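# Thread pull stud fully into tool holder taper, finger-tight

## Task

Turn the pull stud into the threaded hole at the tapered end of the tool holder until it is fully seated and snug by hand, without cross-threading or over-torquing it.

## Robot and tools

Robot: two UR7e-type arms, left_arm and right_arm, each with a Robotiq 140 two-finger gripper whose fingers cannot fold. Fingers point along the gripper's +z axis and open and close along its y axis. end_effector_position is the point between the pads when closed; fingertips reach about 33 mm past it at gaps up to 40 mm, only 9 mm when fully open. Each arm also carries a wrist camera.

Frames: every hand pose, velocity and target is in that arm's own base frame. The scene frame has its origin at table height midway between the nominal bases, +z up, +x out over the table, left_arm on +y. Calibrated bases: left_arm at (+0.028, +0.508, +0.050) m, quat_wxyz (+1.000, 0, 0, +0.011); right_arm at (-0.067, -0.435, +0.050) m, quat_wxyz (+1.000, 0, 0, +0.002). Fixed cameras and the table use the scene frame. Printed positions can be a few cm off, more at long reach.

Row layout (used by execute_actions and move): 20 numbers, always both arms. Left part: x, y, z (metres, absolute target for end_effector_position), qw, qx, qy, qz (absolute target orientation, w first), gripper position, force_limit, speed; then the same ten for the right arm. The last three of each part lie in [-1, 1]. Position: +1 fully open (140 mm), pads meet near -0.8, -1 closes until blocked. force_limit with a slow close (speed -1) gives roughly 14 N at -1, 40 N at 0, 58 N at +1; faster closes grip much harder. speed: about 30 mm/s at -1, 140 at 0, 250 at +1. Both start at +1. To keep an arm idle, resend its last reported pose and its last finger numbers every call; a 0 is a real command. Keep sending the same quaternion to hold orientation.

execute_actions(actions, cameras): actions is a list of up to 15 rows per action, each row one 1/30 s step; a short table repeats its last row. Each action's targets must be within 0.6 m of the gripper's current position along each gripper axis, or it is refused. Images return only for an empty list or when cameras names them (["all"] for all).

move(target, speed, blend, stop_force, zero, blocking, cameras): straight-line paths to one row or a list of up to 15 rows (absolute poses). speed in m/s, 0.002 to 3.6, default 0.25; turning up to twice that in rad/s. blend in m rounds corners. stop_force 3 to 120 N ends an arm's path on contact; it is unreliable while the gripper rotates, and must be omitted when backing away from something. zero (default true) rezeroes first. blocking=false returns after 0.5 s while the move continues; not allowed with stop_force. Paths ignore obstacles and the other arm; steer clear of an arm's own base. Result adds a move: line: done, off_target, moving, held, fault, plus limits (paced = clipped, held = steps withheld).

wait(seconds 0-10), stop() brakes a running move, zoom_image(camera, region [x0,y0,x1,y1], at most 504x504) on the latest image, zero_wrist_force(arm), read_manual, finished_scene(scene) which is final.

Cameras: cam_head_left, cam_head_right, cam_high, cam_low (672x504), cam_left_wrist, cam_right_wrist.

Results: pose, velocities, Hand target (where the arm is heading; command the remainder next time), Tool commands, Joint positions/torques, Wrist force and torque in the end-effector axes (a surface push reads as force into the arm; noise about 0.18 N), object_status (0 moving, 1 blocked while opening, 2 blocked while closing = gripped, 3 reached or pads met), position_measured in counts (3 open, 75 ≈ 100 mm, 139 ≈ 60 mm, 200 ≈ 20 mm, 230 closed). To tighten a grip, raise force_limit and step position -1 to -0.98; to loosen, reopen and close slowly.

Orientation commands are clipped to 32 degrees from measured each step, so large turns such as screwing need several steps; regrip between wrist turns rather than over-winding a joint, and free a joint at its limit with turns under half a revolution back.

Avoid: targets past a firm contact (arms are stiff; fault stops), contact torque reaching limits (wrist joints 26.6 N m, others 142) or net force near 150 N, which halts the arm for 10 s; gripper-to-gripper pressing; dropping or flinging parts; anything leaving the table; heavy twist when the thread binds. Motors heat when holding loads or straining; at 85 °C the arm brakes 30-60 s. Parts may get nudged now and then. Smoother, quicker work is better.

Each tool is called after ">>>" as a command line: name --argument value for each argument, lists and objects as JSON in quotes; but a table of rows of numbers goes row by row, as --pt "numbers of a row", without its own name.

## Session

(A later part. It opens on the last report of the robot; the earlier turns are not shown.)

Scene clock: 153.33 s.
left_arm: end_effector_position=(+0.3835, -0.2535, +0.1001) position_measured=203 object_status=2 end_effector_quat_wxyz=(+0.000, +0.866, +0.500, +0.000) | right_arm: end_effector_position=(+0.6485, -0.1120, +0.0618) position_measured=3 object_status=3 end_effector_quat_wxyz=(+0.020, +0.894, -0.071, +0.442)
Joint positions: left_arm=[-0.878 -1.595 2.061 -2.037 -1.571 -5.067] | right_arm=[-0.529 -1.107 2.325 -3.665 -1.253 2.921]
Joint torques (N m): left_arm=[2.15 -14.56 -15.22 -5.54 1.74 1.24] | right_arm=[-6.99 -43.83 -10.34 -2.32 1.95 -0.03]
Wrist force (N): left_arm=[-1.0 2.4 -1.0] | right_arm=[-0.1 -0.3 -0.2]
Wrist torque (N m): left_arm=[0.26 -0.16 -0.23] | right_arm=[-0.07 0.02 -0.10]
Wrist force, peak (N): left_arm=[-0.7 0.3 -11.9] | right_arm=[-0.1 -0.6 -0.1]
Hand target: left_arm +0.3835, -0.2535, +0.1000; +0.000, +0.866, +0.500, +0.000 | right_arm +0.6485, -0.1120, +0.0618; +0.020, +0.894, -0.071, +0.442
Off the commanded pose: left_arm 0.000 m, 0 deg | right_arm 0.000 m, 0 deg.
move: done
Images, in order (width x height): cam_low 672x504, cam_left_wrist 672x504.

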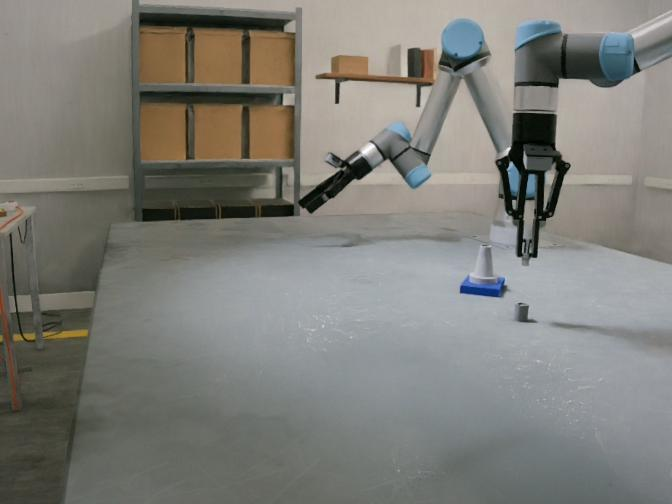

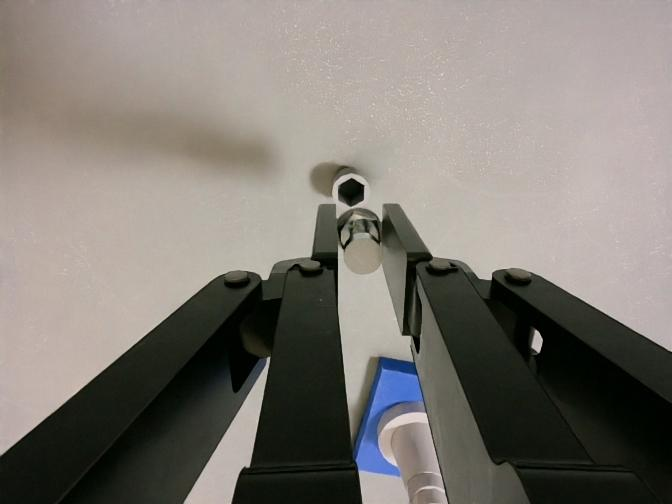

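>>> move --pt "0.3835 -0.2535 0.14 0 0.866 0.5 0 -1 0.5 -1 0.6485 -0.112 0.0618 0.02 0.894 -0.071 0.442 1 1 1" --pt "0.327 -0.4625 0.14 0 0.866 0.5 0 -1 0.5 -1 0.6485 -0.112 0.0618 0.02 0.894 -0.071 0.442 1 1 1" --pt "0.327 -0.4625 0.1 0 0.866 0.5 0 -1 0.5 -1 0.6485 -0.112 0.0618 0.02 0.894 -0.071 0.442 1 1 1" --speed 0.15 --blend 0.02 --cameras '["cam_low","cam_left_wrist","cam_head_left","cam_head_right","cam_high"]'

>>> zoom_image --camera "cam_low" --region '[430, 200, 530, 310]'

>>> zoom_image --camera "cam_high" --region '[310, 110, 410, 210]'

>>> zoom_image --camera "cam_head_left" --region '[280, 160, 380, 260]'

>>> zoom_image --camera "cam_left_wrist" --region '[260, 120, 460, 320]'

Scene clock: 174.57 s.
left_arm: end_effector_position=(+0.3270, -0.4625, +0.1000) position_measured=203 object_status=2 end_effector_quat_wxyz=(+0.000, +0.866, +0.500, +0.000) | right_arm: end_effector_position=(+0.6485, -0.1120, +0.0618) position_measured=3 object_status=3 end_effector_quat_wxyz=(+0.020, +0.894, -0.071, +0.442)
Joint positions: left_arm=[-1.193 -1.345 1.78 -2.006 -1.571 -5.382] | right_arm=[-0.529 -1.107 2.325 -3.665 -1.253 2.921]
Joint torques (N m): left_arm=[9.13 -42.2 -23.21 -2.4 2.03 1.99] | right_arm=[-6.91 -44.98 -10.78 -2.08 1.93 -0.03]
Wrist force (N): left_arm=[-1.5 2.1 -0.7] | right_arm=[-0.1 -0.1 -0.1]
Wrist torque (N m): left_arm=[0.18 -0.05 -0.12] | right_arm=[-0.03 0.01 -0.10]
Wrist force, peak (N): left_arm=[-2.6 2.6 -1.9] | right_arm=[0.1 -0.4 -0.1]
Hand target: left_arm +0.3270, -0.4625, +0.1000; +0.000, +0.866, +0.500, +0.000 | right_arm +0.6485, -0.1120, +0.0618; +0.020, +0.894, -0.071, +0.442
Off the commanded pose: left_arm 0.000 m, 0 deg | right_arm 0.000 m, 0 deg.
move: done
Images, in order (width x height): cam_head_left 672x504, cam_head_right 672x504, cam_high 672x504, cam_low 672x504, cam_left_wrist 672x504.

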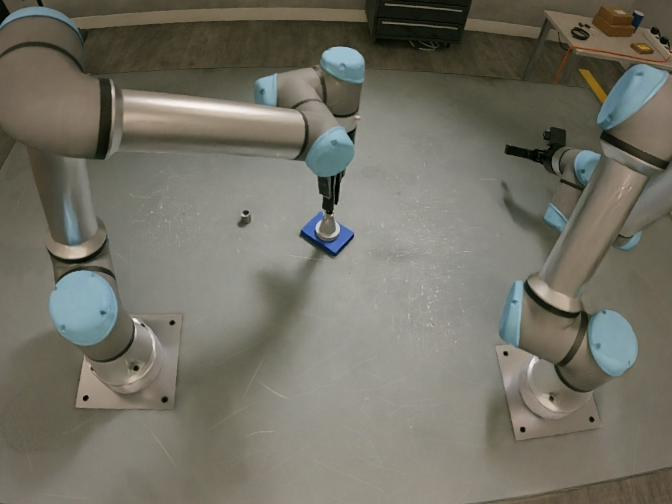

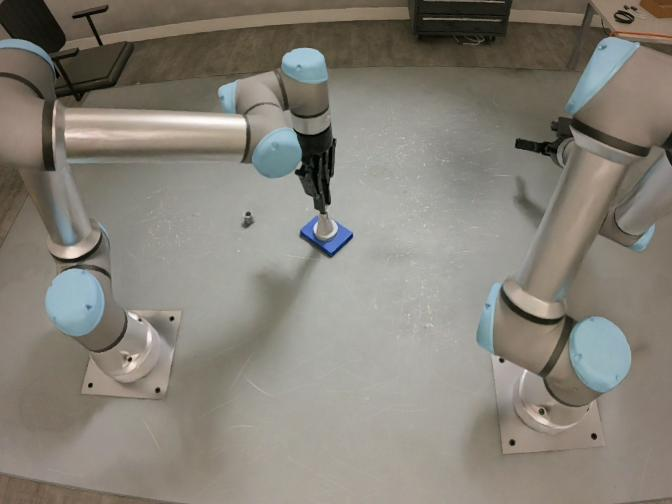

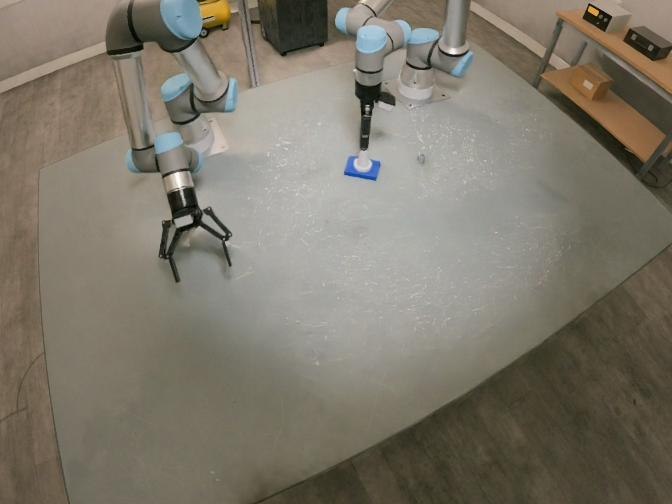

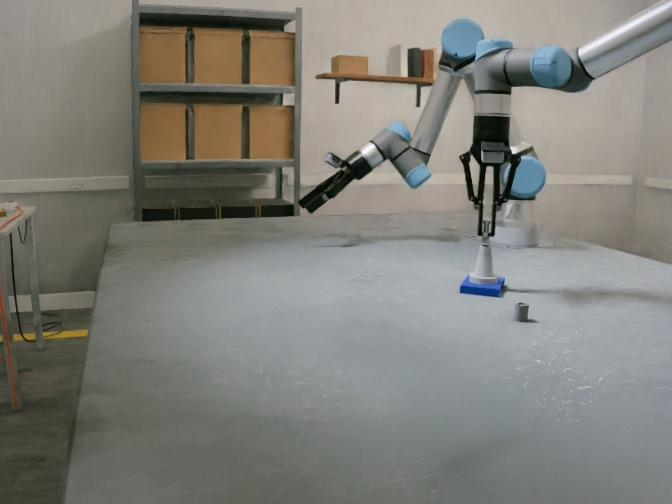

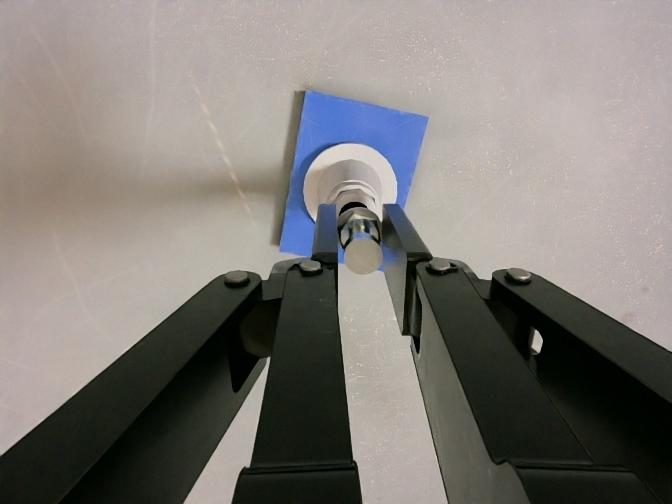

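Scaled by 4.582 from the camera's 672x504 image, which has a finer 960x720 frame.

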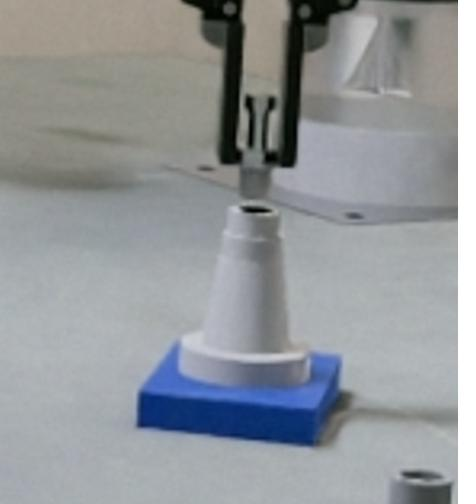

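Scaled by 5.040 from the camera's 672x504 image, which has a finer 960x720 frame.

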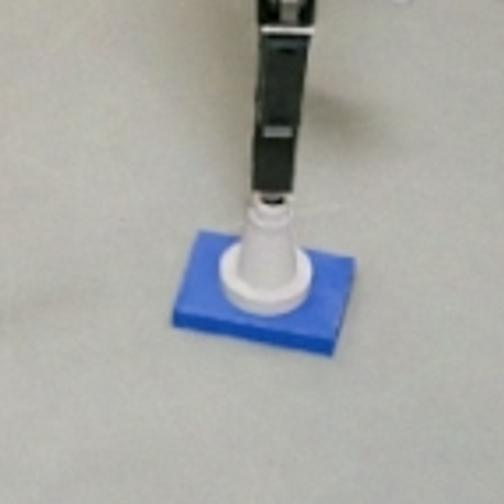

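Scaled by 5.040 from the camera's 672x504 image, which has a finer 960x720 frame.

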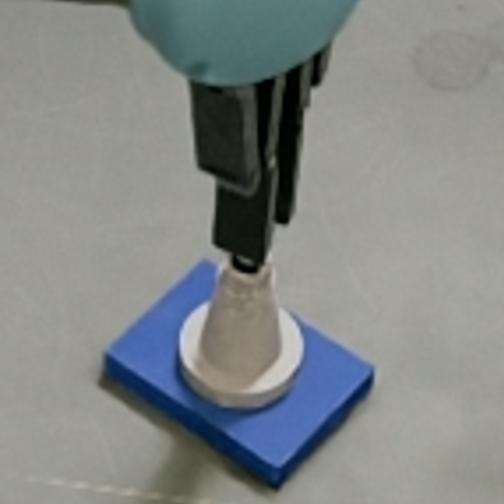

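Scaled by 2.520 from the camera's 672x504 image, which has a finer 960x720 frame.

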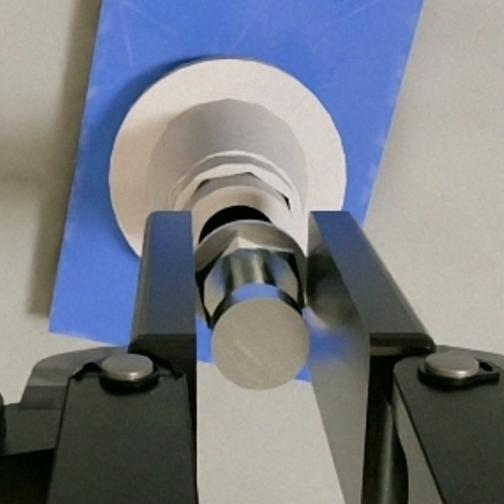

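>>> move --target '[0.326,-0.4619,0.08,0,0.866,0.5,0,-1,0.5,-1,0.6485,-0.112,0.0618,0.02,0.894,-0.071,0.442,1,1,1]' --speed 0.01 --stop_force 5 --cameras '["cam_low","cam_left_wrist"]'

>>> zoom_image --camera "cam_low" --region '[430, 200, 530, 310]'

>>> zoom_image --camera "cam_left_wrist" --region '[260, 120, 460, 320]'

Scene clock: 193.97 s.
left_arm: end_effector_position=(+0.3267, -0.4623, +0.0932) position_measured=203 object_status=2 end_effector_quat_wxyz=(+0.000, +0.866, +0.500, +0.000) | right_arm: end_effector_position=(+0.6485, -0.1120, +0.0618) position_measured=3 object_status=3 end_effector_quat_wxyz=(+0.020, +0.894, -0.071, +0.442)
Joint positions: left_arm=[-1.193 -1.339 1.792 -2.024 -1.571 -5.382] | right_arm=[-0.529 -1.107 2.325 -3.665 -1.253 2.921]
Joint torques (N m): left_arm=[1.38 -43.28 -31.53 -1.48 0.56 -0.02] | right_arm=[-7.11 -45.57 -11.95 -2.13 2.11 0.1]
Wrist force (N): left_arm=[0.7 -0.6 -2.6] | right_arm=[-0.1 -0.1 0.0]
Wrist torque (N m): left_arm=[0.25 -0.13 -0.08] | right_arm=[-0.02 0.02 -0.10]
Wrist force, peak (N): left_arm=[3.4 -5.5 -14.0] | right_arm=[-0.1 -0.5 -0.3]
Hand target: left_arm +0.3267, -0.4623, +0.0932; +0.000, +0.866, +0.500, +0.000 | right_arm +0.6485, -0.1120, +0.0618; +0.020, +0.894, -0.071, +0.442
Off the commanded pose: left_arm 0.013 m, 0 deg | right_arm 0.000 m, 0 deg.
move: contact (left_arm)
Images, in order (width x height): cam_low 672x504, cam_left_wrist 672x504.

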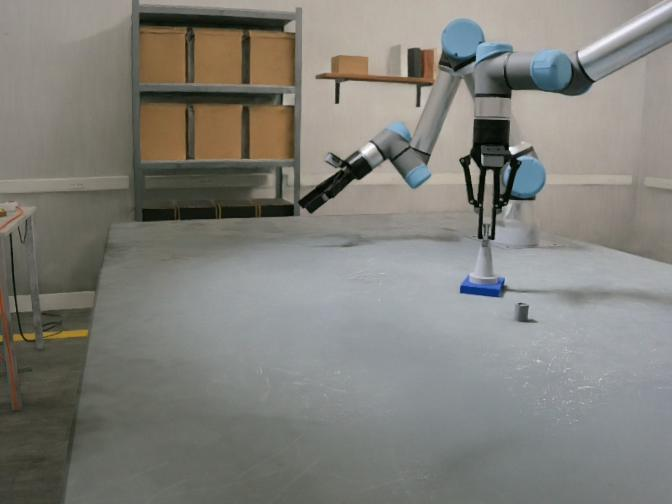

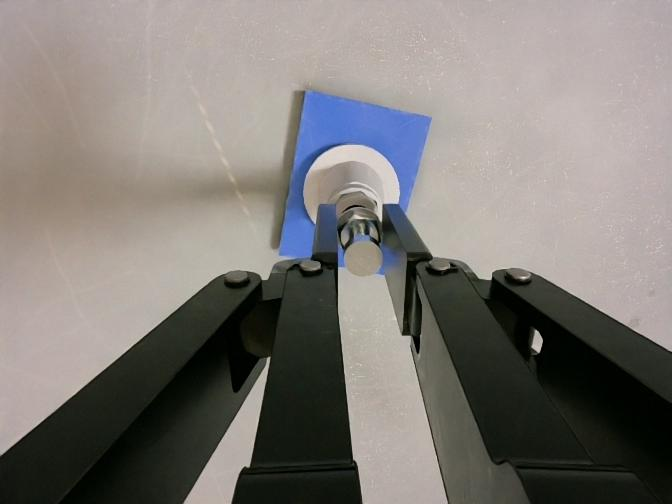

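Scaled by 4.582 from the camera's 672x504 image, which has a finer 960x720 frame.

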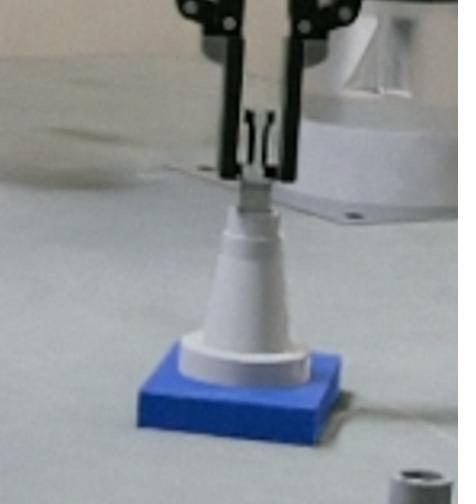

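Scaled by 2.520 from the camera's 672x504 image, which has a finer 960x720 frame.

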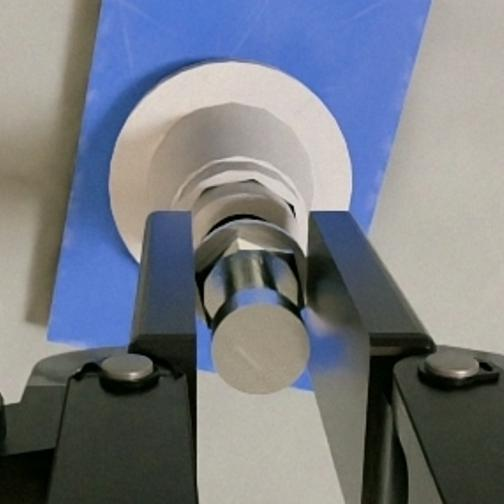

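>>> move --pt "0.3267 -0.4623 0.097 0 0.866 0.5 0 -1 0.5 -1 0.6485 -0.112 0.0618 0.02 0.894 -0.071 0.442 1 1 1" --pt "0.3262 -0.4606 0.097 0 0.866 0.5 0 -1 0.5 -1 0.6485 -0.112 0.0618 0.02 0.894 -0.071 0.442 1 1 1" --speed 0.02

>>> move --target '[0.3262,-0.4606,0.08,0,0.866,0.5,0,-1,0.5,-1,0.6485,-0.112,0.0618,0.02,0.894,-0.071,0.442,1,1,1]' --speed 0.008 --stop_force 4 --cameras '["cam_low","cam_left_wrist"]'

>>> zoom_image --camera "cam_low" --region '[460, 210, 520, 270]'

>>> zoom_image --camera "cam_left_wrist" --region '[300, 160, 420, 280]'

Scene clock: 221.13 s.
left_arm: end_effector_position=(+0.3262, -0.4605, +0.0970) position_measured=203 object_status=2 end_effector_quat_wxyz=(+0.000, +0.866, +0.500, +0.000) | right_arm: end_effector_position=(+0.6485, -0.1120, +0.0618) position_measured=3 object_status=3 end_effector_quat_wxyz=(+0.020, +0.894, -0.071, +0.442)
Joint positions: left_arm=[-1.193 -1.346 1.791 -2.015 -1.571 -5.382] | right_arm=[-0.529 -1.107 2.325 -3.665 -1.253 2.921]
Joint torques (N m): left_arm=[7.34 -25.46 -30.41 -5.41 0.36 1.7] | right_arm=[-6.88 -44.08 -12.99 -2.23 2.11 -0.04]
Wrist force (N): left_arm=[-0.9 1.8 -0.7] | right_arm=[-0.2 -0.1 -0.2]
Wrist torque (N m): left_arm=[0.10 -0.19 -0.12] | right_arm=[-0.03 0.05 -0.09]
Wrist force, peak (N): left_arm=[0.6 -0.9 -3.0] | right_arm=[0.1 -0.4 -0.2]
Hand target: left_arm +0.3262, -0.4606, +0.0970; +0.000, +0.866, +0.500, +0.000 | right_arm +0.6485, -0.1120, +0.0618; +0.020, +0.894, -0.071, +0.442
Off the commanded pose: left_arm 0.000 m, 0 deg | right_arm 0.000 m, 0 deg.
move: done

Scene clock: 222.67 s.
left_arm: end_effector_position=(+0.3262, -0.4606, +0.0932) position_measured=203 object_status=2 end_effector_quat_wxyz=(+0.000, +0.866, +0.500, +0.000) | right_arm: end_effector_position=(+0.6485, -0.1120, +0.0618) position_measured=3 object_status=3 end_effector_quat_wxyz=(+0.020, +0.894, -0.071, +0.442)
Joint positions: left_arm=[-1.193 -1.342 1.796 -2.025 -1.571 -5.382] | right_arm=[-0.529 -1.107 2.325 -3.665 -1.253 2.921]
Joint torques (N m): left_arm=[5.41 -42.03 -28.23 0.36 0.12 0.71] | right_arm=[-7.03 -45.01 -12.45 -2.17 1.95 -0.03]
Wrist force (N): left_arm=[-2.4 3.2 -3.9] | right_arm=[-0.3 -0.1 -0.1]
Wrist torque (N m): left_arm=[0.04 -0.19 -0.12] | right_arm=[-0.03 0.05 -0.10]
Wrist force, peak (N): left_arm=[-3.0 1.9 -10.6] | right_arm=[0.0 -0.4 0.1]
Hand target: left_arm +0.3262, -0.4606, +0.0932; +0.000, +0.866, +0.500, +0.000 | right_arm +0.6485, -0.1120, +0.0618; +0.020, +0.894, -0.071, +0.442
Off the commanded pose: left_arm 0.013 m, 0 deg | right_arm 0.000 m, 0 deg.
move: contact (left_arm)
Images, in order (width x height): cam_low 672x504, cam_left_wrist 672x504.

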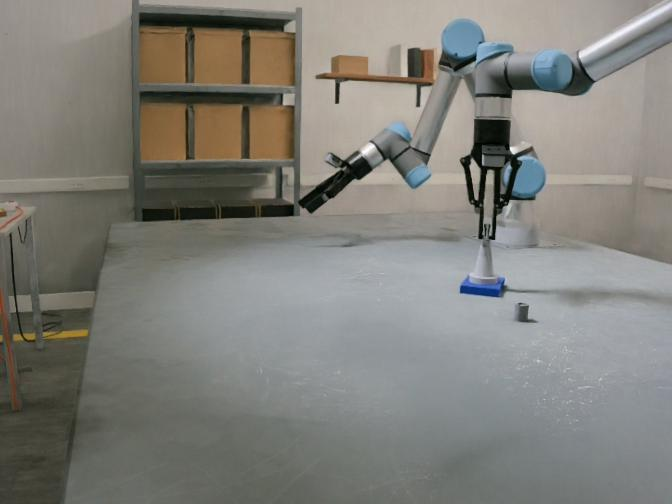

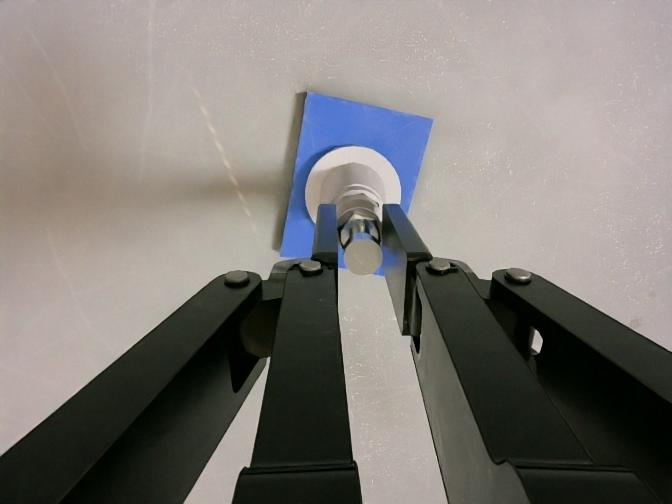

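Scaled by 8.400 from the camera's 672x504 image, which has a finer 960x720 frame.

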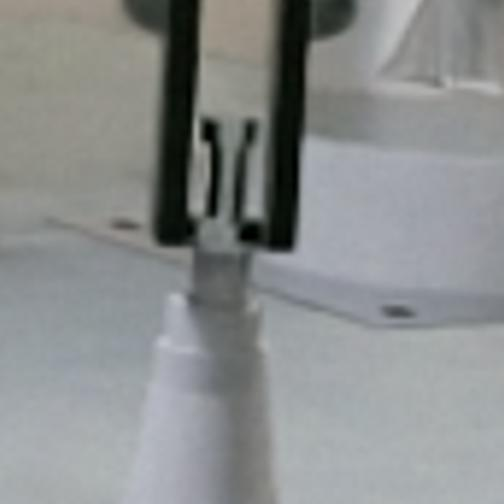

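Scaled by 4.200 from the camera's 672x504 image, which has a finer 960x720 frame.

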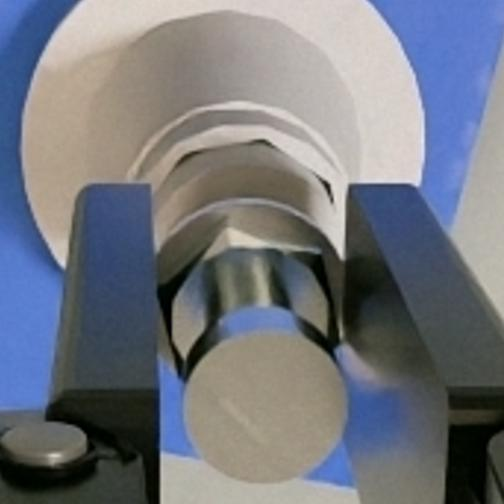

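>>> move --pt "0.3262 -0.4606 0.096 0 0.866 0.5 0 -1 0.5 -1 0.6485 -0.112 0.0618 0.02 0.894 -0.071 0.442 1 1 1" --pt "0.325 -0.4622 0.096 0 0.866 0.5 0 -1 0.5 -1 0.6485 -0.112 0.0618 0.02 0.894 -0.071 0.442 1 1 1" --speed 0.03

>>> move --target '[0.325,-0.4622,0.08,0,0.866,0.5,0,-1,0.5,-1,0.6485,-0.112,0.0618,0.02,0.894,-0.071,0.442,1,1,1]' --speed 0.008 --stop_force 4

>>> move --pt "0.325 -0.4622 0.096 0 0.866 0.5 0 -1 0.5 -1 0.6485 -0.112 0.0618 0.02 0.894 -0.071 0.442 1 1 1" --pt "0.328 -0.462 0.096 0 0.866 0.5 0 -1 0.5 -1 0.6485 -0.112 0.0618 0.02 0.894 -0.071 0.442 1 1 1" --speed 0.03

>>> move --target '[0.328,-0.462,0.08,0,0.866,0.5,0,-1,0.5,-1,0.6485,-0.112,0.0618,0.02,0.894,-0.071,0.442,1,1,1]' --speed 0.008 --stop_force 4

>>> move --pt "0.328 -0.462 0.096 0 0.866 0.5 0 -1 0.5 -1 0.6485 -0.112 0.0618 0.02 0.894 -0.071 0.442 1 1 1" --pt "0.3262 -0.464 0.096 0 0.866 0.5 0 -1 0.5 -1 0.6485 -0.112 0.0618 0.02 0.894 -0.071 0.442 1 1 1" --speed 0.03

>>> move --target '[0.3262,-0.464,0.08,0,0.866,0.5,0,-1,0.5,-1,0.6485,-0.112,0.0618,0.02,0.894,-0.071,0.442,1,1,1]' --speed 0.008 --stop_force 4 --cameras '["cam_low","cam_high"]'

>>> zoom_image --camera "cam_high" --region '[340, 130, 390, 180]'

>>> zoom_image --camera "cam_low" --region '[460, 210, 520, 270]'

Scene clock: 251.47 s.
left_arm: end_effector_position=(+0.3249, -0.4623, +0.0961) position_measured=203 object_status=2 end_effector_quat_wxyz=(+0.000, +0.866, +0.500, +0.000) | right_arm: end_effector_position=(+0.6485, -0.1120, +0.0618) position_measured=3 object_status=3 end_effector_quat_wxyz=(+0.020, +0.894, -0.071, +0.442)
Joint positions: left_arm=[-1.196 -1.344 1.79 -2.018 -1.571 -5.385] | right_arm=[-0.529 -1.107 2.325 -3.665 -1.253 2.921]
Joint torques (N m): left_arm=[7.68 -27.16 -23.23 -0.42 -0.04 0.61] | right_arm=[-7.19 -44.71 -14.06 -2.18 2 -0.12]
Wrist force (N): left_arm=[-1.0 2.0 -0.9] | right_arm=[0.0 -0.4 -0.2]
Wrist torque (N m): left_arm=[0.16 -0.16 -0.08] | right_arm=[-0.08 -0.01 -0.10]
Wrist force, peak (N): left_arm=[-2.5 3.5 -4.1] | right_arm=[0.1 -0.4 -0.3]
Hand target: left_arm +0.3250, -0.4622, +0.0960; +0.000, +0.866, +0.500, +0.000 | right_arm +0.6485, -0.1120, +0.0618; +0.020, +0.894, -0.071, +0.442
Off the commanded pose: left_arm 0.000 m, 0 deg | right_arm 0.000 m, 0 deg.
move: done

Scene clock: 252.80 s.
left_arm: end_effector_position=(+0.3250, -0.4622, +0.0938) position_measured=203 object_status=2 end_effector_quat_wxyz=(+0.000, +0.866, +0.500, +0.000) | right_arm: end_effector_position=(+0.6485, -0.1120, +0.0618) position_measured=3 object_status=3 end_effector_quat_wxyz=(+0.020, +0.894, -0.071, +0.442)
Joint positions: left_arm=[-1.196 -1.341 1.794 -2.023 -1.571 -5.385] | right_arm=[-0.529 -1.107 2.325 -3.665 -1.253 2.921]
Joint torques (N m): left_arm=[-0.11 -41.17 -28.57 -0.24 -0.29 1.56] | right_arm=[-6.89 -44.82 -14.45 -2.16 1.87 -0.06]
Wrist force (N): left_arm=[0.4 1.0 -6.6] | right_arm=[0.2 -0.1 0.1]
Wrist torque (N m): left_arm=[0.14 -0.23 -0.08] | right_arm=[-0.03 -0.04 -0.10]
Wrist force, peak (N): left_arm=[1.8 -0.2 -14.5] | right_arm=[0.2 -0.3 0.3]
Hand target: left_arm +0.3250, -0.4622, +0.0938; +0.000, +0.866, +0.500, +0.000 | right_arm +0.6485, -0.1120, +0.0618; +0.020, +0.894, -0.071, +0.442
Off the commanded pose: left_arm 0.014 m, 0 deg | right_arm 0.000 m, 0 deg.
move: contact (left_arm)

Scene clock: 253.70 s.
left_arm: end_effector_position=(+0.3281, -0.4620, +0.0960) position_measured=203 object_status=2 end_effector_quat_wxyz=(+0.000, +0.866, +0.500, +0.000) | right_arm: end_effector_position=(+0.6485, -0.1120, +0.0618) position_measured=3 object_status=3 end_effector_quat_wxyz=(+0.020, +0.894, -0.071, +0.442)
Joint positions: left_arm=[-1.191 -1.34 1.786 -2.017 -1.571 -5.379] | right_arm=[-0.529 -1.107 2.325 -3.665 -1.253 2.921]
Joint torques (N m): left_arm=[-6.5 -38.19 -17.85 -0.8 -0.27 -1.51] | right_arm=[-6.49 -45.02 -14.46 -2.36 2.08 -0.18]
Wrist force (N): left_arm=[-1.0 2.0 -0.8] | right_arm=[0.0 -0.4 -0.2]
Wrist torque (N m): left_arm=[0.16 -0.16 -0.29] | right_arm=[-0.09 0.00 -0.10]
Wrist force, peak (N): left_arm=[0.1 1.2 -6.8] | right_arm=[0.0 -0.4 -0.2]
Hand target: left_arm +0.3280, -0.4620, +0.0960; +0.000, +0.866, +0.500, +0.000 | right_arm +0.6485, -0.1120, +0.0618; +0.020, +0.894, -0.071, +0.442
Off the commanded pose: left_arm 0.000 m, 0 deg | right_arm 0.000 m, 0 deg.
move: done

Scene clock: 255.00 s.
left_arm: end_effector_position=(+0.3280, -0.4620, +0.0940) position_measured=203 object_status=2 end_effector_quat_wxyz=(+0.000, +0.866, +0.500, +0.000) | right_arm: end_effector_position=(+0.6485, -0.1120, +0.0618) position_measured=3 object_status=3 end_effector_quat_wxyz=(+0.020, +0.894, -0.071, +0.442)
Joint positions: left_arm=[-1.191 -1.338 1.789 -2.022 -1.571 -5.38] | right_arm=[-0.529 -1.107 2.325 -3.665 -1.253 2.921]
Joint torques (N m): left_arm=[1.55 -41.84 -29.54 -0.38 -0.47 -1.79] | right_arm=[-7.08 -44.75 -14.65 -2.1 2.02 -0.12]
Wrist force (N): left_arm=[-0.6 0.3 -5.6] | right_arm=[-0.1 -0.2 0.1]
Wrist torque (N m): left_arm=[0.12 -0.17 -0.26] | right_arm=[-0.03 0.02 -0.10]
Wrist force, peak (N): left_arm=[0.7 -3.3 -15.2] | right_arm=[0.0 -0.4 -0.1]
Hand target: left_arm +0.3280, -0.4620, +0.0940; +0.000, +0.866, +0.500, +0.000 | right_arm +0.6485, -0.1120, +0.0618; +0.020, +0.894, -0.071, +0.442
Off the commanded pose: left_arm 0.014 m, 0 deg | right_arm 0.000 m, 0 deg.
move: contact (left_arm)

Scene clock: 255.90 s.
left_arm: end_effector_position=(+0.3261, -0.4641, +0.0961) position_measured=203 object_status=2 end_effector_quat_wxyz=(+0.000, +0.866, +0.500, +0.000) | right_arm: end_effector_position=(+0.6485, -0.1120, +0.0618) position_measured=3 object_status=3 end_effector_quat_wxyz=(+0.020, +0.894, -0.071, +0.442)
Joint positions: left_arm=[-1.195 -1.339 1.784 -2.016 -1.571 -5.384] | right_arm=[-0.529 -1.107 2.325 -3.665 -1.253 2.921]
Joint torques (N m): left_arm=[8.42 -26.03 -24.06 -0.41 -0.72 1.54] | right_arm=[-6.74 -44.21 -15.49 -2.23 2.05 0]
Wrist force (N): left_arm=[-1.2 1.5 -1.1] | right_arm=[-0.2 -0.4 0.0]
Wrist torque (N m): left_arm=[0.05 -0.14 -0.08] | right_arm=[-0.08 0.04 -0.10]
Wrist force, peak (N): left_arm=[-0.8 0.6 -5.4] | right_arm=[0.0 -0.4 0.0]
Hand target: left_arm +0.3262, -0.4640, +0.0960; +0.000, +0.866, +0.500, +0.000 | right_arm +0.6485, -0.1120, +0.0618; +0.020, +0.894, -0.071, +0.442
Off the commanded pose: left_arm 0.000 m, 0 deg | right_arm 0.000 m, 0 deg.
move: done

Scene clock: 257.20 s.
left_arm: end_effector_position=(+0.3262, -0.4640, +0.0942) position_measured=203 object_status=2 end_effector_quat_wxyz=(+0.000, +0.866, +0.500, +0.000) | right_arm: end_effector_position=(+0.6485, -0.1120, +0.0618) position_measured=3 object_status=3 end_effector_quat_wxyz=(+0.020, +0.894, -0.071, +0.442)
Joint positions: left_arm=[-1.195 -1.337 1.787 -2.021 -1.571 -5.384] | right_arm=[-0.529 -1.107 2.325 -3.665 -1.253 2.921]
Joint torques (N m): left_arm=[-1.01 -43.8 -30.22 -0.45 -0.95 1.47] | right_arm=[-6.84 -44.71 -14.83 -2.17 2.07 -0.04]
Wrist force (N): left_arm=[-1.5 1.7 -2.5] | right_arm=[0.0 -0.1 -0.2]
Wrist torque (N m): left_arm=[0.06 -0.19 -0.10] | right_arm=[-0.02 0.01 -0.11]
Wrist force, peak (N): left_arm=[1.5 0.9 -9.7] | right_arm=[0.0 -0.5 0.0]
Hand target: left_arm +0.3262, -0.4640, +0.0942; +0.000, +0.866, +0.500, +0.000 | right_arm +0.6485, -0.1120, +0.0618; +0.020, +0.894, -0.071, +0.442
Off the commanded pose: left_arm 0.014 m, 0 deg | right_arm 0.000 m, 0 deg.
move: contact (left_arm)
Images, in order (width x height): cam_high 672x504, cam_low 672x504.

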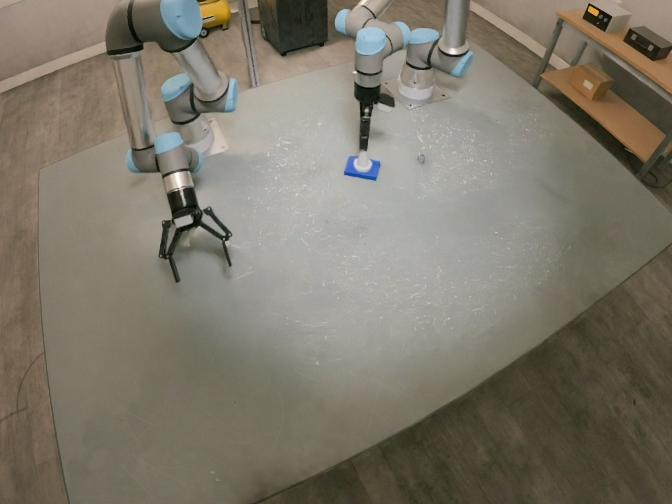

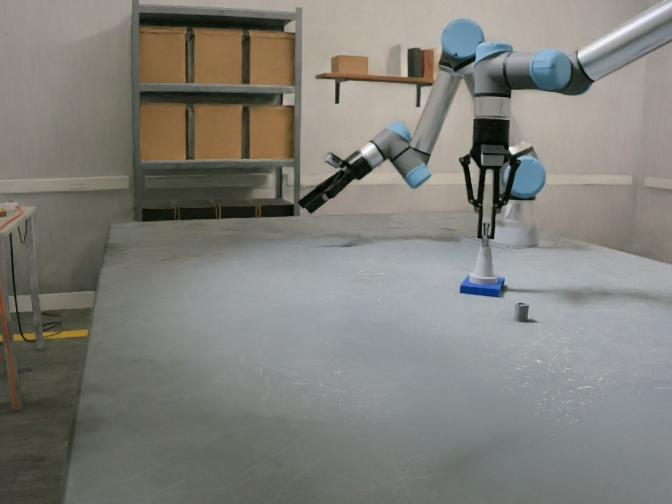

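Scaled by 10.080 from the camera's 672x504 image, which has a finer 960x720 frame.

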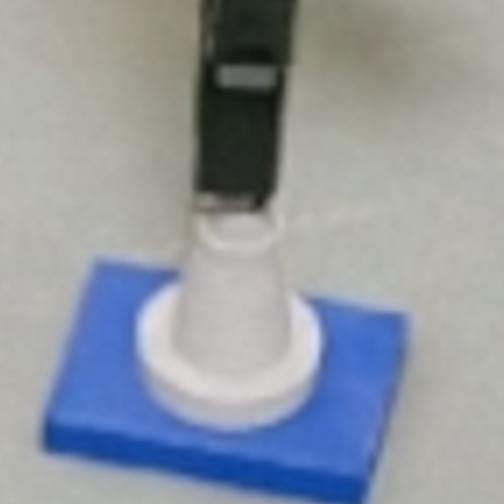

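Scaled by 8.400 from the camera's 672x504 image, which has a finer 960x720 frame.

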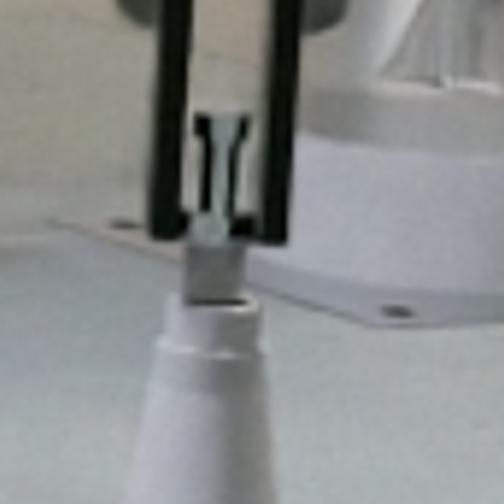

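>>> move --pt "0.3262 -0.464 0.096 0 0.866 0.5 0 -1 0.5 -1 0.6485 -0.112 0.0618 0.02 0.894 -0.071 0.442 1 1 1" --pt "0.3264 -0.4614 0.096 0 0.866 0.5 0 -1 0.5 -1 0.6485 -0.112 0.0618 0.02 0.894 -0.071 0.442 1 1 1" --speed 0.03

>>> move --target '[0.3264,-0.4614,0.08,0,0.866,0.5,0,-1,0.5,-1,0.6485,-0.112,0.0618,0.02,0.894,-0.071,0.442,1,1,1]' --speed 0.008 --stop_force 4

Scene clock: 273.97 s.
left_arm: end_effector_position=(+0.3264, -0.4613, +0.0960) position_measured=203 object_status=2 end_effector_quat_wxyz=(+0.000, +0.866, +0.500, +0.000) | right_arm: end_effector_position=(+0.6485, -0.1120, +0.0618) position_measured=3 object_status=3 end_effector_quat_wxyz=(+0.020, +0.894, -0.071, +0.442)
Joint positions: left_arm=[-1.193 -1.344 1.79 -2.018 -1.571 -5.382] | right_arm=[-0.529 -1.107 2.325 -3.665 -1.253 2.921]
Joint torques (N m): left_arm=[-1.5 -23.51 -30.69 -5.34 -1.05 0.13] | right_arm=[-7.12 -44.99 -16.22 -2.25 1.94 -0.04]
Wrist force (N): left_arm=[-1.1 1.7 -0.7] | right_arm=[0.0 -0.1 0.0]
Wrist torque (N m): left_arm=[0.08 -0.16 -0.28] | right_arm=[-0.02 0.00 -0.10]
Wrist force, peak (N): left_arm=[-1.5 2.0 -2.8] | right_arm=[0.0 -0.5 -0.2]
Hand target: left_arm +0.3264, -0.4614, +0.0960; +0.000, +0.866, +0.500, +0.000 | right_arm +0.6485, -0.1120, +0.0618; +0.020, +0.894, -0.071, +0.442
Off the commanded pose: left_arm 0.000 m, 0 deg | right_arm 0.000 m, 0 deg.
move: done

Scene clock: 275.43 s.
left_arm: end_effector_position=(+0.3264, -0.4614, +0.0926) position_measured=203 object_status=2 end_effector_quat_wxyz=(+0.000, +0.866, +0.500, +0.000) | right_arm: end_effector_position=(+0.6485, -0.1120, +0.0618) position_measured=3 object_status=3 end_effector_quat_wxyz=(+0.020, +0.894, -0.071, +0.442)
Joint positions: left_arm=[-1.193 -1.34 1.795 -2.026 -1.571 -5.382] | right_arm=[-0.529 -1.107 2.325 -3.665 -1.253 2.921]
Joint torques (N m): left_arm=[3.88 -41.77 -29.19 -0.06 2.6 -1.37] | right_arm=[-6.5 -44.45 -15.94 -2.22 2 0.01]
Wrist force (N): left_arm=[-2.4 1.0 -5.3] | right_arm=[0.1 -0.4 0.0]
Wrist torque (N m): left_arm=[0.13 -0.21 -0.29] | right_arm=[-0.08 -0.04 -0.10]
Wrist force, peak (N): left_arm=[-4.1 -1.9 -11.8] | right_arm=[-0.1 -0.4 -0.3]
Hand target: left_arm +0.3264, -0.4614, +0.0926; +0.000, +0.866, +0.500, +0.000 | right_arm +0.6485, -0.1120, +0.0618; +0.020, +0.894, -0.071, +0.442
Off the commanded pose: left_arm 0.013 m, 0 deg | right_arm 0.000 m, 0 deg.
move: contact (left_arm)

>>> move --target '[0.3264,-0.4614,0.0921,0,0.866,-0.5,0,-1,0.5,-1,0.6485,-0.112,0.0618,0.02,0.894,-0.071,0.442,1,1,1]' --speed 0.4

>>> move --target '[0.3264,-0.4614,0.0914,0,0,-1,0,-1,0.5,-1,0.6485,-0.112,0.0618,0.02,0.894,-0.071,0.442,1,1,1]' --speed 0.4 --cameras '["cam_low","cam_left_wrist"]'

>>> zoom_image --camera "cam_low" --region '[450, 210, 530, 300]'

Scene clock: 289.13 s.
left_arm: end_effector_position=(+0.3264, -0.4614, +0.0921) position_measured=203 object_status=2 end_effector_quat_wxyz=(+0.000, +0.866, -0.500, +0.000) | right_arm: end_effector_position=(+0.6485, -0.1120, +0.0618) position_measured=3 object_status=3 end_effector_quat_wxyz=(+0.020, +0.894, -0.071, +0.442)
Joint positions: left_arm=[-1.193 -1.339 1.796 -2.028 -1.571 -3.288] | right_arm=[-0.529 -1.107 2.325 -3.665 -1.253 2.921]
Joint torques (N m): left_arm=[1 -8.95 -24.35 -3.87 -6.65 1.75] | right_arm=[-7.58 -45.12 -16.7 -2.18 1.99 0.09]
Wrist force (N): left_arm=[-15.4 -14.4 -32.6] | right_arm=[0.0 0.0 0.0]
Wrist torque (N m): left_arm=[0.58 -0.24 -0.11] | right_arm=[-0.01 0.00 -0.10]
Wrist force, peak (N): left_arm=[-14.3 -14.3 -33.8] | right_arm=[-0.3 -0.4 -0.1]
Hand target: left_arm +0.3264, -0.4614, +0.0921; +0.000, +0.866, -0.500, +0.000 | right_arm +0.6485, -0.1120, +0.0618; +0.020, +0.894, -0.071, +0.442
Off the commanded pose: left_arm 0.000 m, 0 deg | right_arm 0.000 m, 0 deg.
move: done

Scene clock: 292.30 s.
left_arm: end_effector_position=(+0.3264, -0.4614, +0.0914) position_measured=203 object_status=2 end_effector_quat_wxyz=(+0.000, +0.000, +1.000, +0.000) | right_arm: end_effector_position=(+0.6485, -0.1120, +0.0618) position_measured=3 object_status=3 end_effector_quat_wxyz=(+0.020, +0.894, -0.071, +0.442)
Joint positions: left_arm=[-1.193 -1.339 1.797 -2.029 -1.571 -1.194] | right_arm=[-0.529 -1.107 2.325 -3.665 -1.253 2.921]
Joint torques (N m): left_arm=[2.11 -1.02 -13.97 0.15 -5.37 1.79] | right_arm=[-7.04 -44.87 -18.19 -2.16 1.94 0]
Wrist force (N): left_arm=[-10.8 12.2 -46.9] | right_arm=[-0.1 -0.2 -0.2]
Wrist torque (N m): left_arm=[-0.24 -0.21 -0.17] | right_arm=[-0.04 0.03 -0.10]
Wrist force, peak (N): left_arm=[-12.1 10.6 -48.1] | right_arm=[-0.3 -0.4 0.1]
Hand target: left_arm +0.3264, -0.4614, +0.0914; +0.000, +0.000, +1.000, +0.000 | right_arm +0.6485, -0.1120, +0.0618; +0.020, +0.894, -0.071, +0.442
Off the commanded pose: left_arm 0.000 m, 0 deg | right_arm 0.000 m, 0 deg.
move: done
Images, in order (width x height): cam_low 672x504, cam_left_wrist 672x504.

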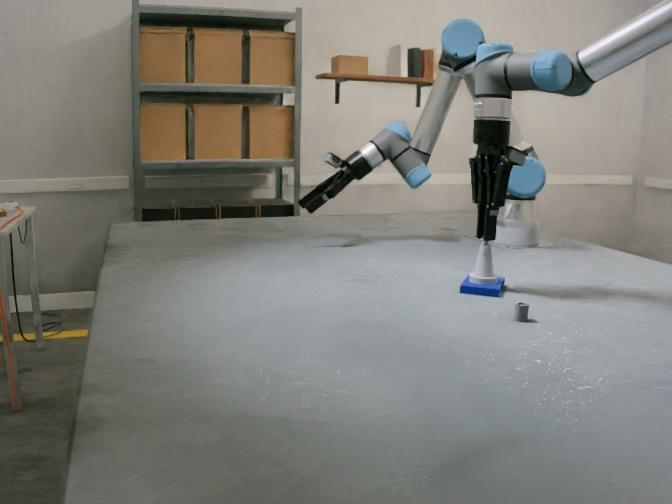

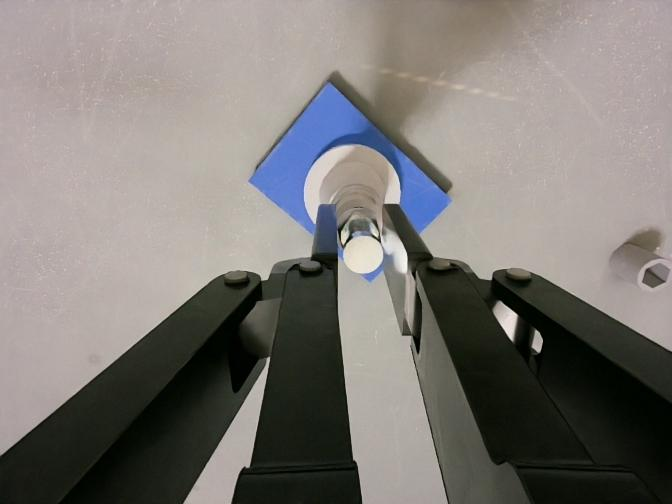

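Scaled by 5.600 from the camera's 672x504 image, which has a finer 960x720 frame.

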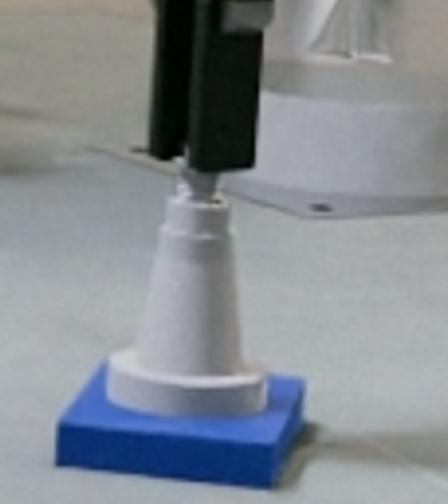

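>>> move --target '[0.3267,-0.4609,0.0926,0,0,1,0,-1,0.5,-1,0.6485,-0.112,0.0618,0.02,0.894,-0.071,0.442,1,1,1]' --speed 0.01

>>> move --target '[0.3267,-0.4609,0.0924,0,0.5,0.866,0,-1,0.5,-1,0.6485,-0.112,0.0618,0.02,0.894,-0.071,0.442,1,1,1]' --speed 0.3

>>> move --target '[0.3267,-0.4609,0.0921,0,0.866,0.5,0,-1,0.5,-1,0.6485,-0.112,0.0618,0.02,0.894,-0.071,0.442,1,1,1]' --speed 0.3

Scene clock: 307.27 s.
left_arm: end_effector_position=(+0.3267, -0.4608, +0.0925) position_measured=203 object_status=2 end_effector_quat_wxyz=(+0.000, +0.000, +1.000, +0.000) | right_arm: end_effector_position=(+0.6485, -0.1120, +0.0618) position_measured=3 object_status=3 end_effector_quat_wxyz=(+0.020, +0.894, -0.071, +0.442)
Joint positions: left_arm=[-1.192 -1.34 1.796 -2.026 -1.571 -1.192] | right_arm=[-0.529 -1.107 2.325 -3.665 -1.253 2.921]
Joint torques (N m): left_arm=[9.8 -41.08 -25.66 1.64 -1.95 1.88] | right_arm=[-7.08 -44.86 -18.42 -2.15 1.98 -0.12]
Wrist force (N): left_arm=[-5.2 -4.5 -4.3] | right_arm=[0.1 -0.5 -0.1]
Wrist torque (N m): left_arm=[0.36 -0.17 -0.23] | right_arm=[-0.11 -0.02 -0.10]
Wrist force, peak (N): left_arm=[-10.7 12.8 -46.6] | right_arm=[0.1 -0.4 -0.4]
Hand target: left_arm +0.3267, -0.4609, +0.0926; +0.000, +0.000, +1.000, +0.000 | right_arm +0.6485, -0.1120, +0.0618; +0.020, +0.894, -0.071, +0.442
Off the commanded pose: left_arm 0.000 m, 0 deg | right_arm 0.000 m, 0 deg.
move: done

Scene clock: 309.50 s.
left_arm: end_effector_position=(+0.3267, -0.4609, +0.0924) position_measured=203 object_status=2 end_effector_quat_wxyz=(+0.000, +0.500, +0.866, +0.000) | right_arm: end_effector_position=(+0.6485, -0.1120, +0.0618) position_measured=3 object_status=3 end_effector_quat_wxyz=(+0.020, +0.894, -0.071, +0.442)
Joint positions: left_arm=[-1.192 -1.34 1.796 -2.027 -1.571 -0.145] | right_arm=[-0.529 -1.107 2.325 -3.665 -1.253 2.921]
Joint torques (N m): left_arm=[9.16 -21.73 -27.1 -2.92 -1.39 1.64] | right_arm=[-6.58 -45.41 -18.08 -2.2 2.06 -0.07]
Wrist force (N): left_arm=[-4.2 1.3 -6.0] | right_arm=[0.0 -0.2 0.1]
Wrist torque (N m): left_arm=[0.22 -0.33 -0.05] | right_arm=[-0.05 0.00 -0.10]
Wrist force, peak (N): left_arm=[-4.9 1.5 -6.8] | right_arm=[-0.2 -0.4 -0.2]
Hand target: left_arm +0.3267, -0.4609, +0.0924; +0.000, +0.500, +0.866, +0.000 | right_arm +0.6485, -0.1120, +0.0618; +0.020, +0.894, -0.071, +0.442
Off the commanded pose: left_arm 0.000 m, 0 deg | right_arm 0.000 m, 0 deg.
move: done

Scene clock: 311.73 s.
left_arm: end_effector_position=(+0.3267, -0.4609, +0.0921) position_measured=203 object_status=2 end_effector_quat_wxyz=(+0.000, +0.866, +0.500, +0.000) | right_arm: end_effector_position=(+0.6485, -0.1120, +0.0618) position_measured=3 object_status=3 end_effector_quat_wxyz=(+0.020, +0.894, -0.071, +0.442)
Joint positions: left_arm=[-1.192 -1.34 1.797 -2.028 -1.571 0.902] | right_arm=[-0.529 -1.107 2.325 -3.665 -1.253 2.921]
Joint torques (N m): left_arm=[9.69 -23.01 -28.07 -2.99 -1.78 1.62] | right_arm=[-7.22 -44.77 -17.9 -2.16 2.01 0.01]
Wrist force (N): left_arm=[-2.4 4.3 -4.4] | right_arm=[-0.1 -0.3 0.0]
Wrist torque (N m): left_arm=[0.11 -0.36 -0.06] | right_arm=[-0.06 0.02 -0.10]
Wrist force, peak (N): left_arm=[-4.3 1.3 -6.4] | right_arm=[0.0 -0.5 -0.1]
Hand target: left_arm +0.3267, -0.4609, +0.0921; +0.000, +0.866, +0.500, +0.000 | right_arm +0.6485, -0.1120, +0.0618; +0.020, +0.894, -0.071, +0.442
Off the commanded pose: left_arm 0.000 m, 0 deg | right_arm 0.000 m, 0 deg.
move: done

>>> move --target '[0.3267,-0.4609,0.0914,0,0.866,-0.5,0,-1,0.5,-1,0.6485,-0.112,0.0618,0.02,0.894,-0.071,0.442,1,1,1]' --speed 0.4

>>> move --target '[0.3267,-0.4609,0.0907,0,0,1,0,-1,0.5,-1,0.6485,-0.112,0.0618,0.02,0.894,-0.071,0.442,1,1,1]' --speed 0.4

Scene clock: 320.67 s.
left_arm: end_effector_position=(+0.3267, -0.4609, +0.0914) position_measured=203 object_status=2 end_effector_quat_wxyz=(+0.000, +0.866, -0.500, +0.000) | right_arm: end_effector_position=(+0.6485, -0.1120, +0.0618) position_measured=3 object_status=3 end_effector_quat_wxyz=(+0.020, +0.894, -0.071, +0.442)
Joint positions: left_arm=[-1.192 -1.339 1.798 -2.029 -1.571 2.996] | right_arm=[-0.529 -1.107 2.325 -3.665 -1.253 2.921]
Joint torques (N m): left_arm=[9.36 -25.1 -31.04 -3.35 -1.15 1.77] | right_arm=[-6.87 -44.9 -18.21 -2.32 2.12 -0.01]
Wrist force (N): left_arm=[0.3 1.9 0.0] | right_arm=[-0.1 -0.3 -0.1]
Wrist torque (N m): left_arm=[0.13 -0.33 -0.06] | right_arm=[-0.05 0.03 -0.09]
Wrist force, peak (N): left_arm=[-1.0 6.6 3.0] | right_arm=[0.0 -0.5 -0.1]
Hand target: left_arm +0.3267, -0.4609, +0.0914; +0.000, +0.866, -0.500, +0.000 | right_arm +0.6485, -0.1120, +0.0618; +0.020, +0.894, -0.071, +0.442
Off the commanded pose: left_arm 0.000 m, 0 deg | right_arm 0.000 m, 0 deg.
move: done

Scene clock: 323.83 s.
left_arm: end_effector_position=(+0.3267, -0.4609, +0.0907) position_measured=203 object_status=2 end_effector_quat_wxyz=(+0.000, +0.000, +1.000, +0.000) | right_arm: end_effector_position=(+0.6485, -0.1120, +0.0618) position_measured=3 object_status=3 end_effector_quat_wxyz=(+0.020, +0.894, -0.071, +0.442)
Joint positions: left_arm=[-1.192 -1.338 1.799 -2.031 -1.571 5.091] | right_arm=[-0.529 -1.107 2.325 -3.665 -1.253 2.921]
Joint torques (N m): left_arm=[10.23 -26.99 -28.96 -0.8 -1.13 1.69] | right_arm=[-6.96 -44.11 -17.92 -2.15 2.04 0]
Wrist force (N): left_arm=[-3.8 -4.7 5.1] | right_arm=[0.2 -0.1 0.0]
Wrist torque (N m): left_arm=[0.48 -0.30 -0.06] | right_arm=[-0.02 -0.04 -0.10]
Wrist force, peak (N): left_arm=[-5.4 -5.8 5.0] | right_arm=[-0.2 -0.6 -0.1]
Hand target: left_arm +0.3267, -0.4609, +0.0907; +0.000, +0.000, +1.000, +0.000 | right_arm +0.6485, -0.1120, +0.0618; +0.020, +0.894, -0.071, +0.442
Off the commanded pose: left_arm 0.000 m, 0 deg | right_arm 0.000 m, 0 deg.
move: done

>>> move --target '[0.3267,-0.4609,0.0902,0,-0.5,0.866,0,-1,0.5,-1,0.6485,-0.112,0.0618,0.02,0.894,-0.071,0.442,1,1,1]' --speed 0.4

>>> move --pt "0.3267 -0.4609 0.0902 0 -0.5 0.866 0 -0.4 0.5 -0.5 0.6485 -0.112 0.0618 0.02 0.894 -0.071 0.442 1 1 1" --pt "0.3267 -0.4609 0.0902 0 0.5 -0.866 0 -0.4 0.5 -0.5 0.6485 -0.112 0.0618 0.02 0.894 -0.071 0.442 1 1 1" --pt "0.3267 -0.4609 0.0902 0 1 0 0 -0.4 0.5 -0.5 0.6485 -0.112 0.0618 0.02 0.894 -0.071 0.442 1 1 1" --pt "0.3267 -0.4609 0.0902 0 0.5 0.866 0 -0.4 0.5 -0.5 0.6485 -0.112 0.0618 0.02 0.894 -0.071 0.442 1 1 1" --pt "0.3267 -0.4609 0.0902 0 -0.5 0.866 0 -0.4 0.5 -0.5 0.6485 -0.112 0.0618 0.02 0.894 -0.071 0.442 1 1 1" --pt "0.3267 -0.4609 0.0902 0 1 0 0 -0.4 0.5 -0.5 0.6485 -0.112 0.0618 0.02 0.894 -0.071 0.442 1 1 1" --pt "0.3267 -0.4609 0.0902 0 0.866 0.5 0 -0.4 0.5 -0.5 0.6485 -0.112 0.0618 0.02 0.894 -0.071 0.442 1 1 1" --speed 0.9 --blend 0.02 --cameras '["cam_low","cam_left_wrist"]'

>>> zoom_image --camera "cam_low" --region '[460, 210, 520, 270]'

>>> zoom_image --camera "cam_left_wrist" --region '[260, 120, 460, 320]'

Scene clock: 347.47 s.
left_arm: end_effector_position=(+0.3267, -0.4609, +0.0902) position_measured=203 object_status=2 end_effector_quat_wxyz=(+0.000, -0.500, +0.866, +0.000) | right_arm: end_effector_position=(+0.6485, -0.1120, +0.0618) position_measured=3 object_status=3 end_effector_quat_wxyz=(+0.020, +0.894, -0.071, +0.442)
Joint positions: left_arm=[-1.192 -1.338 1.799 -2.032 -1.571 4.044] | right_arm=[-0.529 -1.107 2.325 -3.665 -1.253 2.921]
Joint torques (N m): left_arm=[-5.02 -26.97 -4.31 -3.94 0.55 -1.47] | right_arm=[-7.56 -44.21 -17.6 -2.2 1.97 -0.08]
Wrist force (N): left_arm=[-4.3 5.8 -34.4] | right_arm=[-0.1 -0.3 0.0]
Wrist torque (N m): left_arm=[0.00 -0.32 -0.28] | right_arm=[-0.07 0.03 -0.10]
Wrist force, peak (N): left_arm=[-4.3 5.8 -34.4] | right_arm=[-0.2 -0.5 -0.1]
Hand target: left_arm +0.3267, -0.4609, +0.0902; +0.000, -0.500, +0.866, +0.000 | right_arm +0.6485, -0.1120, +0.0618; +0.020, +0.894, -0.071, +0.442
Off the commanded pose: left_arm 0.000 m, 0 deg | right_arm 0.000 m, 0 deg.
move: done

Scene clock: 353.93 s.
left_arm: end_effector_position=(+0.3267, -0.4609, +0.0902) position_measured=179 object_status=3 end_effector_quat_wxyz=(+0.000, +0.866, +0.500, +0.000) | right_arm: end_effector_position=(+0.6485, -0.1120, +0.0618) position_measured=3 object_status=3 end_effector_quat_wxyz=(+0.020, +0.894, -0.071, +0.442)
Joint positions: left_arm=[-1.192 -1.338 1.799 -2.032 -1.571 -5.381] | right_arm=[-0.529 -1.107 2.325 -3.665 -1.253 2.921]
Joint torques (N m): left_arm=[-2.56 -43.21 -16.4 -0.35 0.27 -1.51] | right_arm=[-6.98 -44.43 -18.33 -2.12 1.92 -0.03]
Wrist force (N): left_arm=[-0.1 1.7 -1.5] | right_arm=[-0.1 -0.1 -0.1]
Wrist torque (N m): left_arm=[0.09 -0.36 -0.29] | right_arm=[-0.03 0.01 -0.10]
Wrist force, peak (N): left_arm=[-4.1 5.8 -33.9] | right_arm=[-0.1 -0.5 0.1]
Hand target: left_arm +0.3267, -0.4609, +0.0902; +0.000, +0.866, +0.500, +0.000 | right_arm +0.6485, -0.1120, +0.0618; +0.020, +0.894, -0.071, +0.442
Off the commanded pose: left_arm 0.000 m, 0 deg | right_arm 0.000 m, 0 deg.
move: done; blend cut to 0 m at target 1, 0 m at target 2
Images, in order (width x height): cam_low 672x504, cam_left_wrist 672x504.

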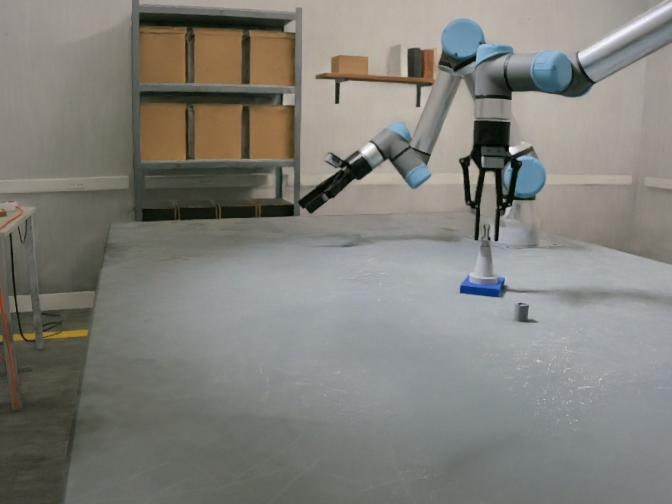

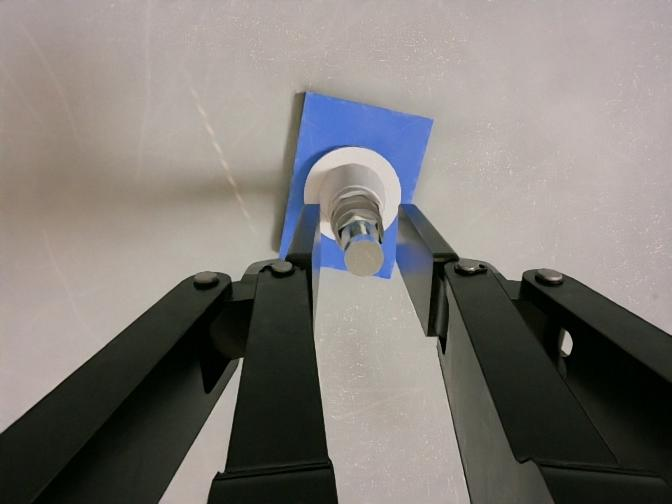

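Scaled by 8.400 from the camera's 672x504 image, which has a finer 960x720 frame.

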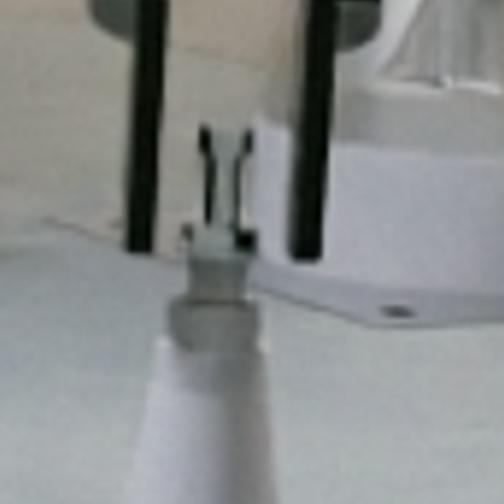

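Scaled by 2.520 from the camera's 672x504 image, which has a finer 960x720 frame.

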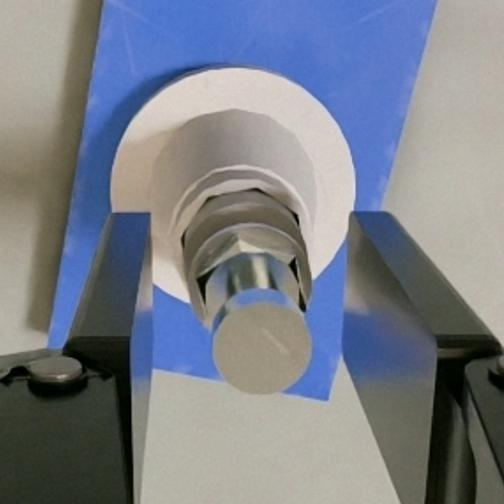

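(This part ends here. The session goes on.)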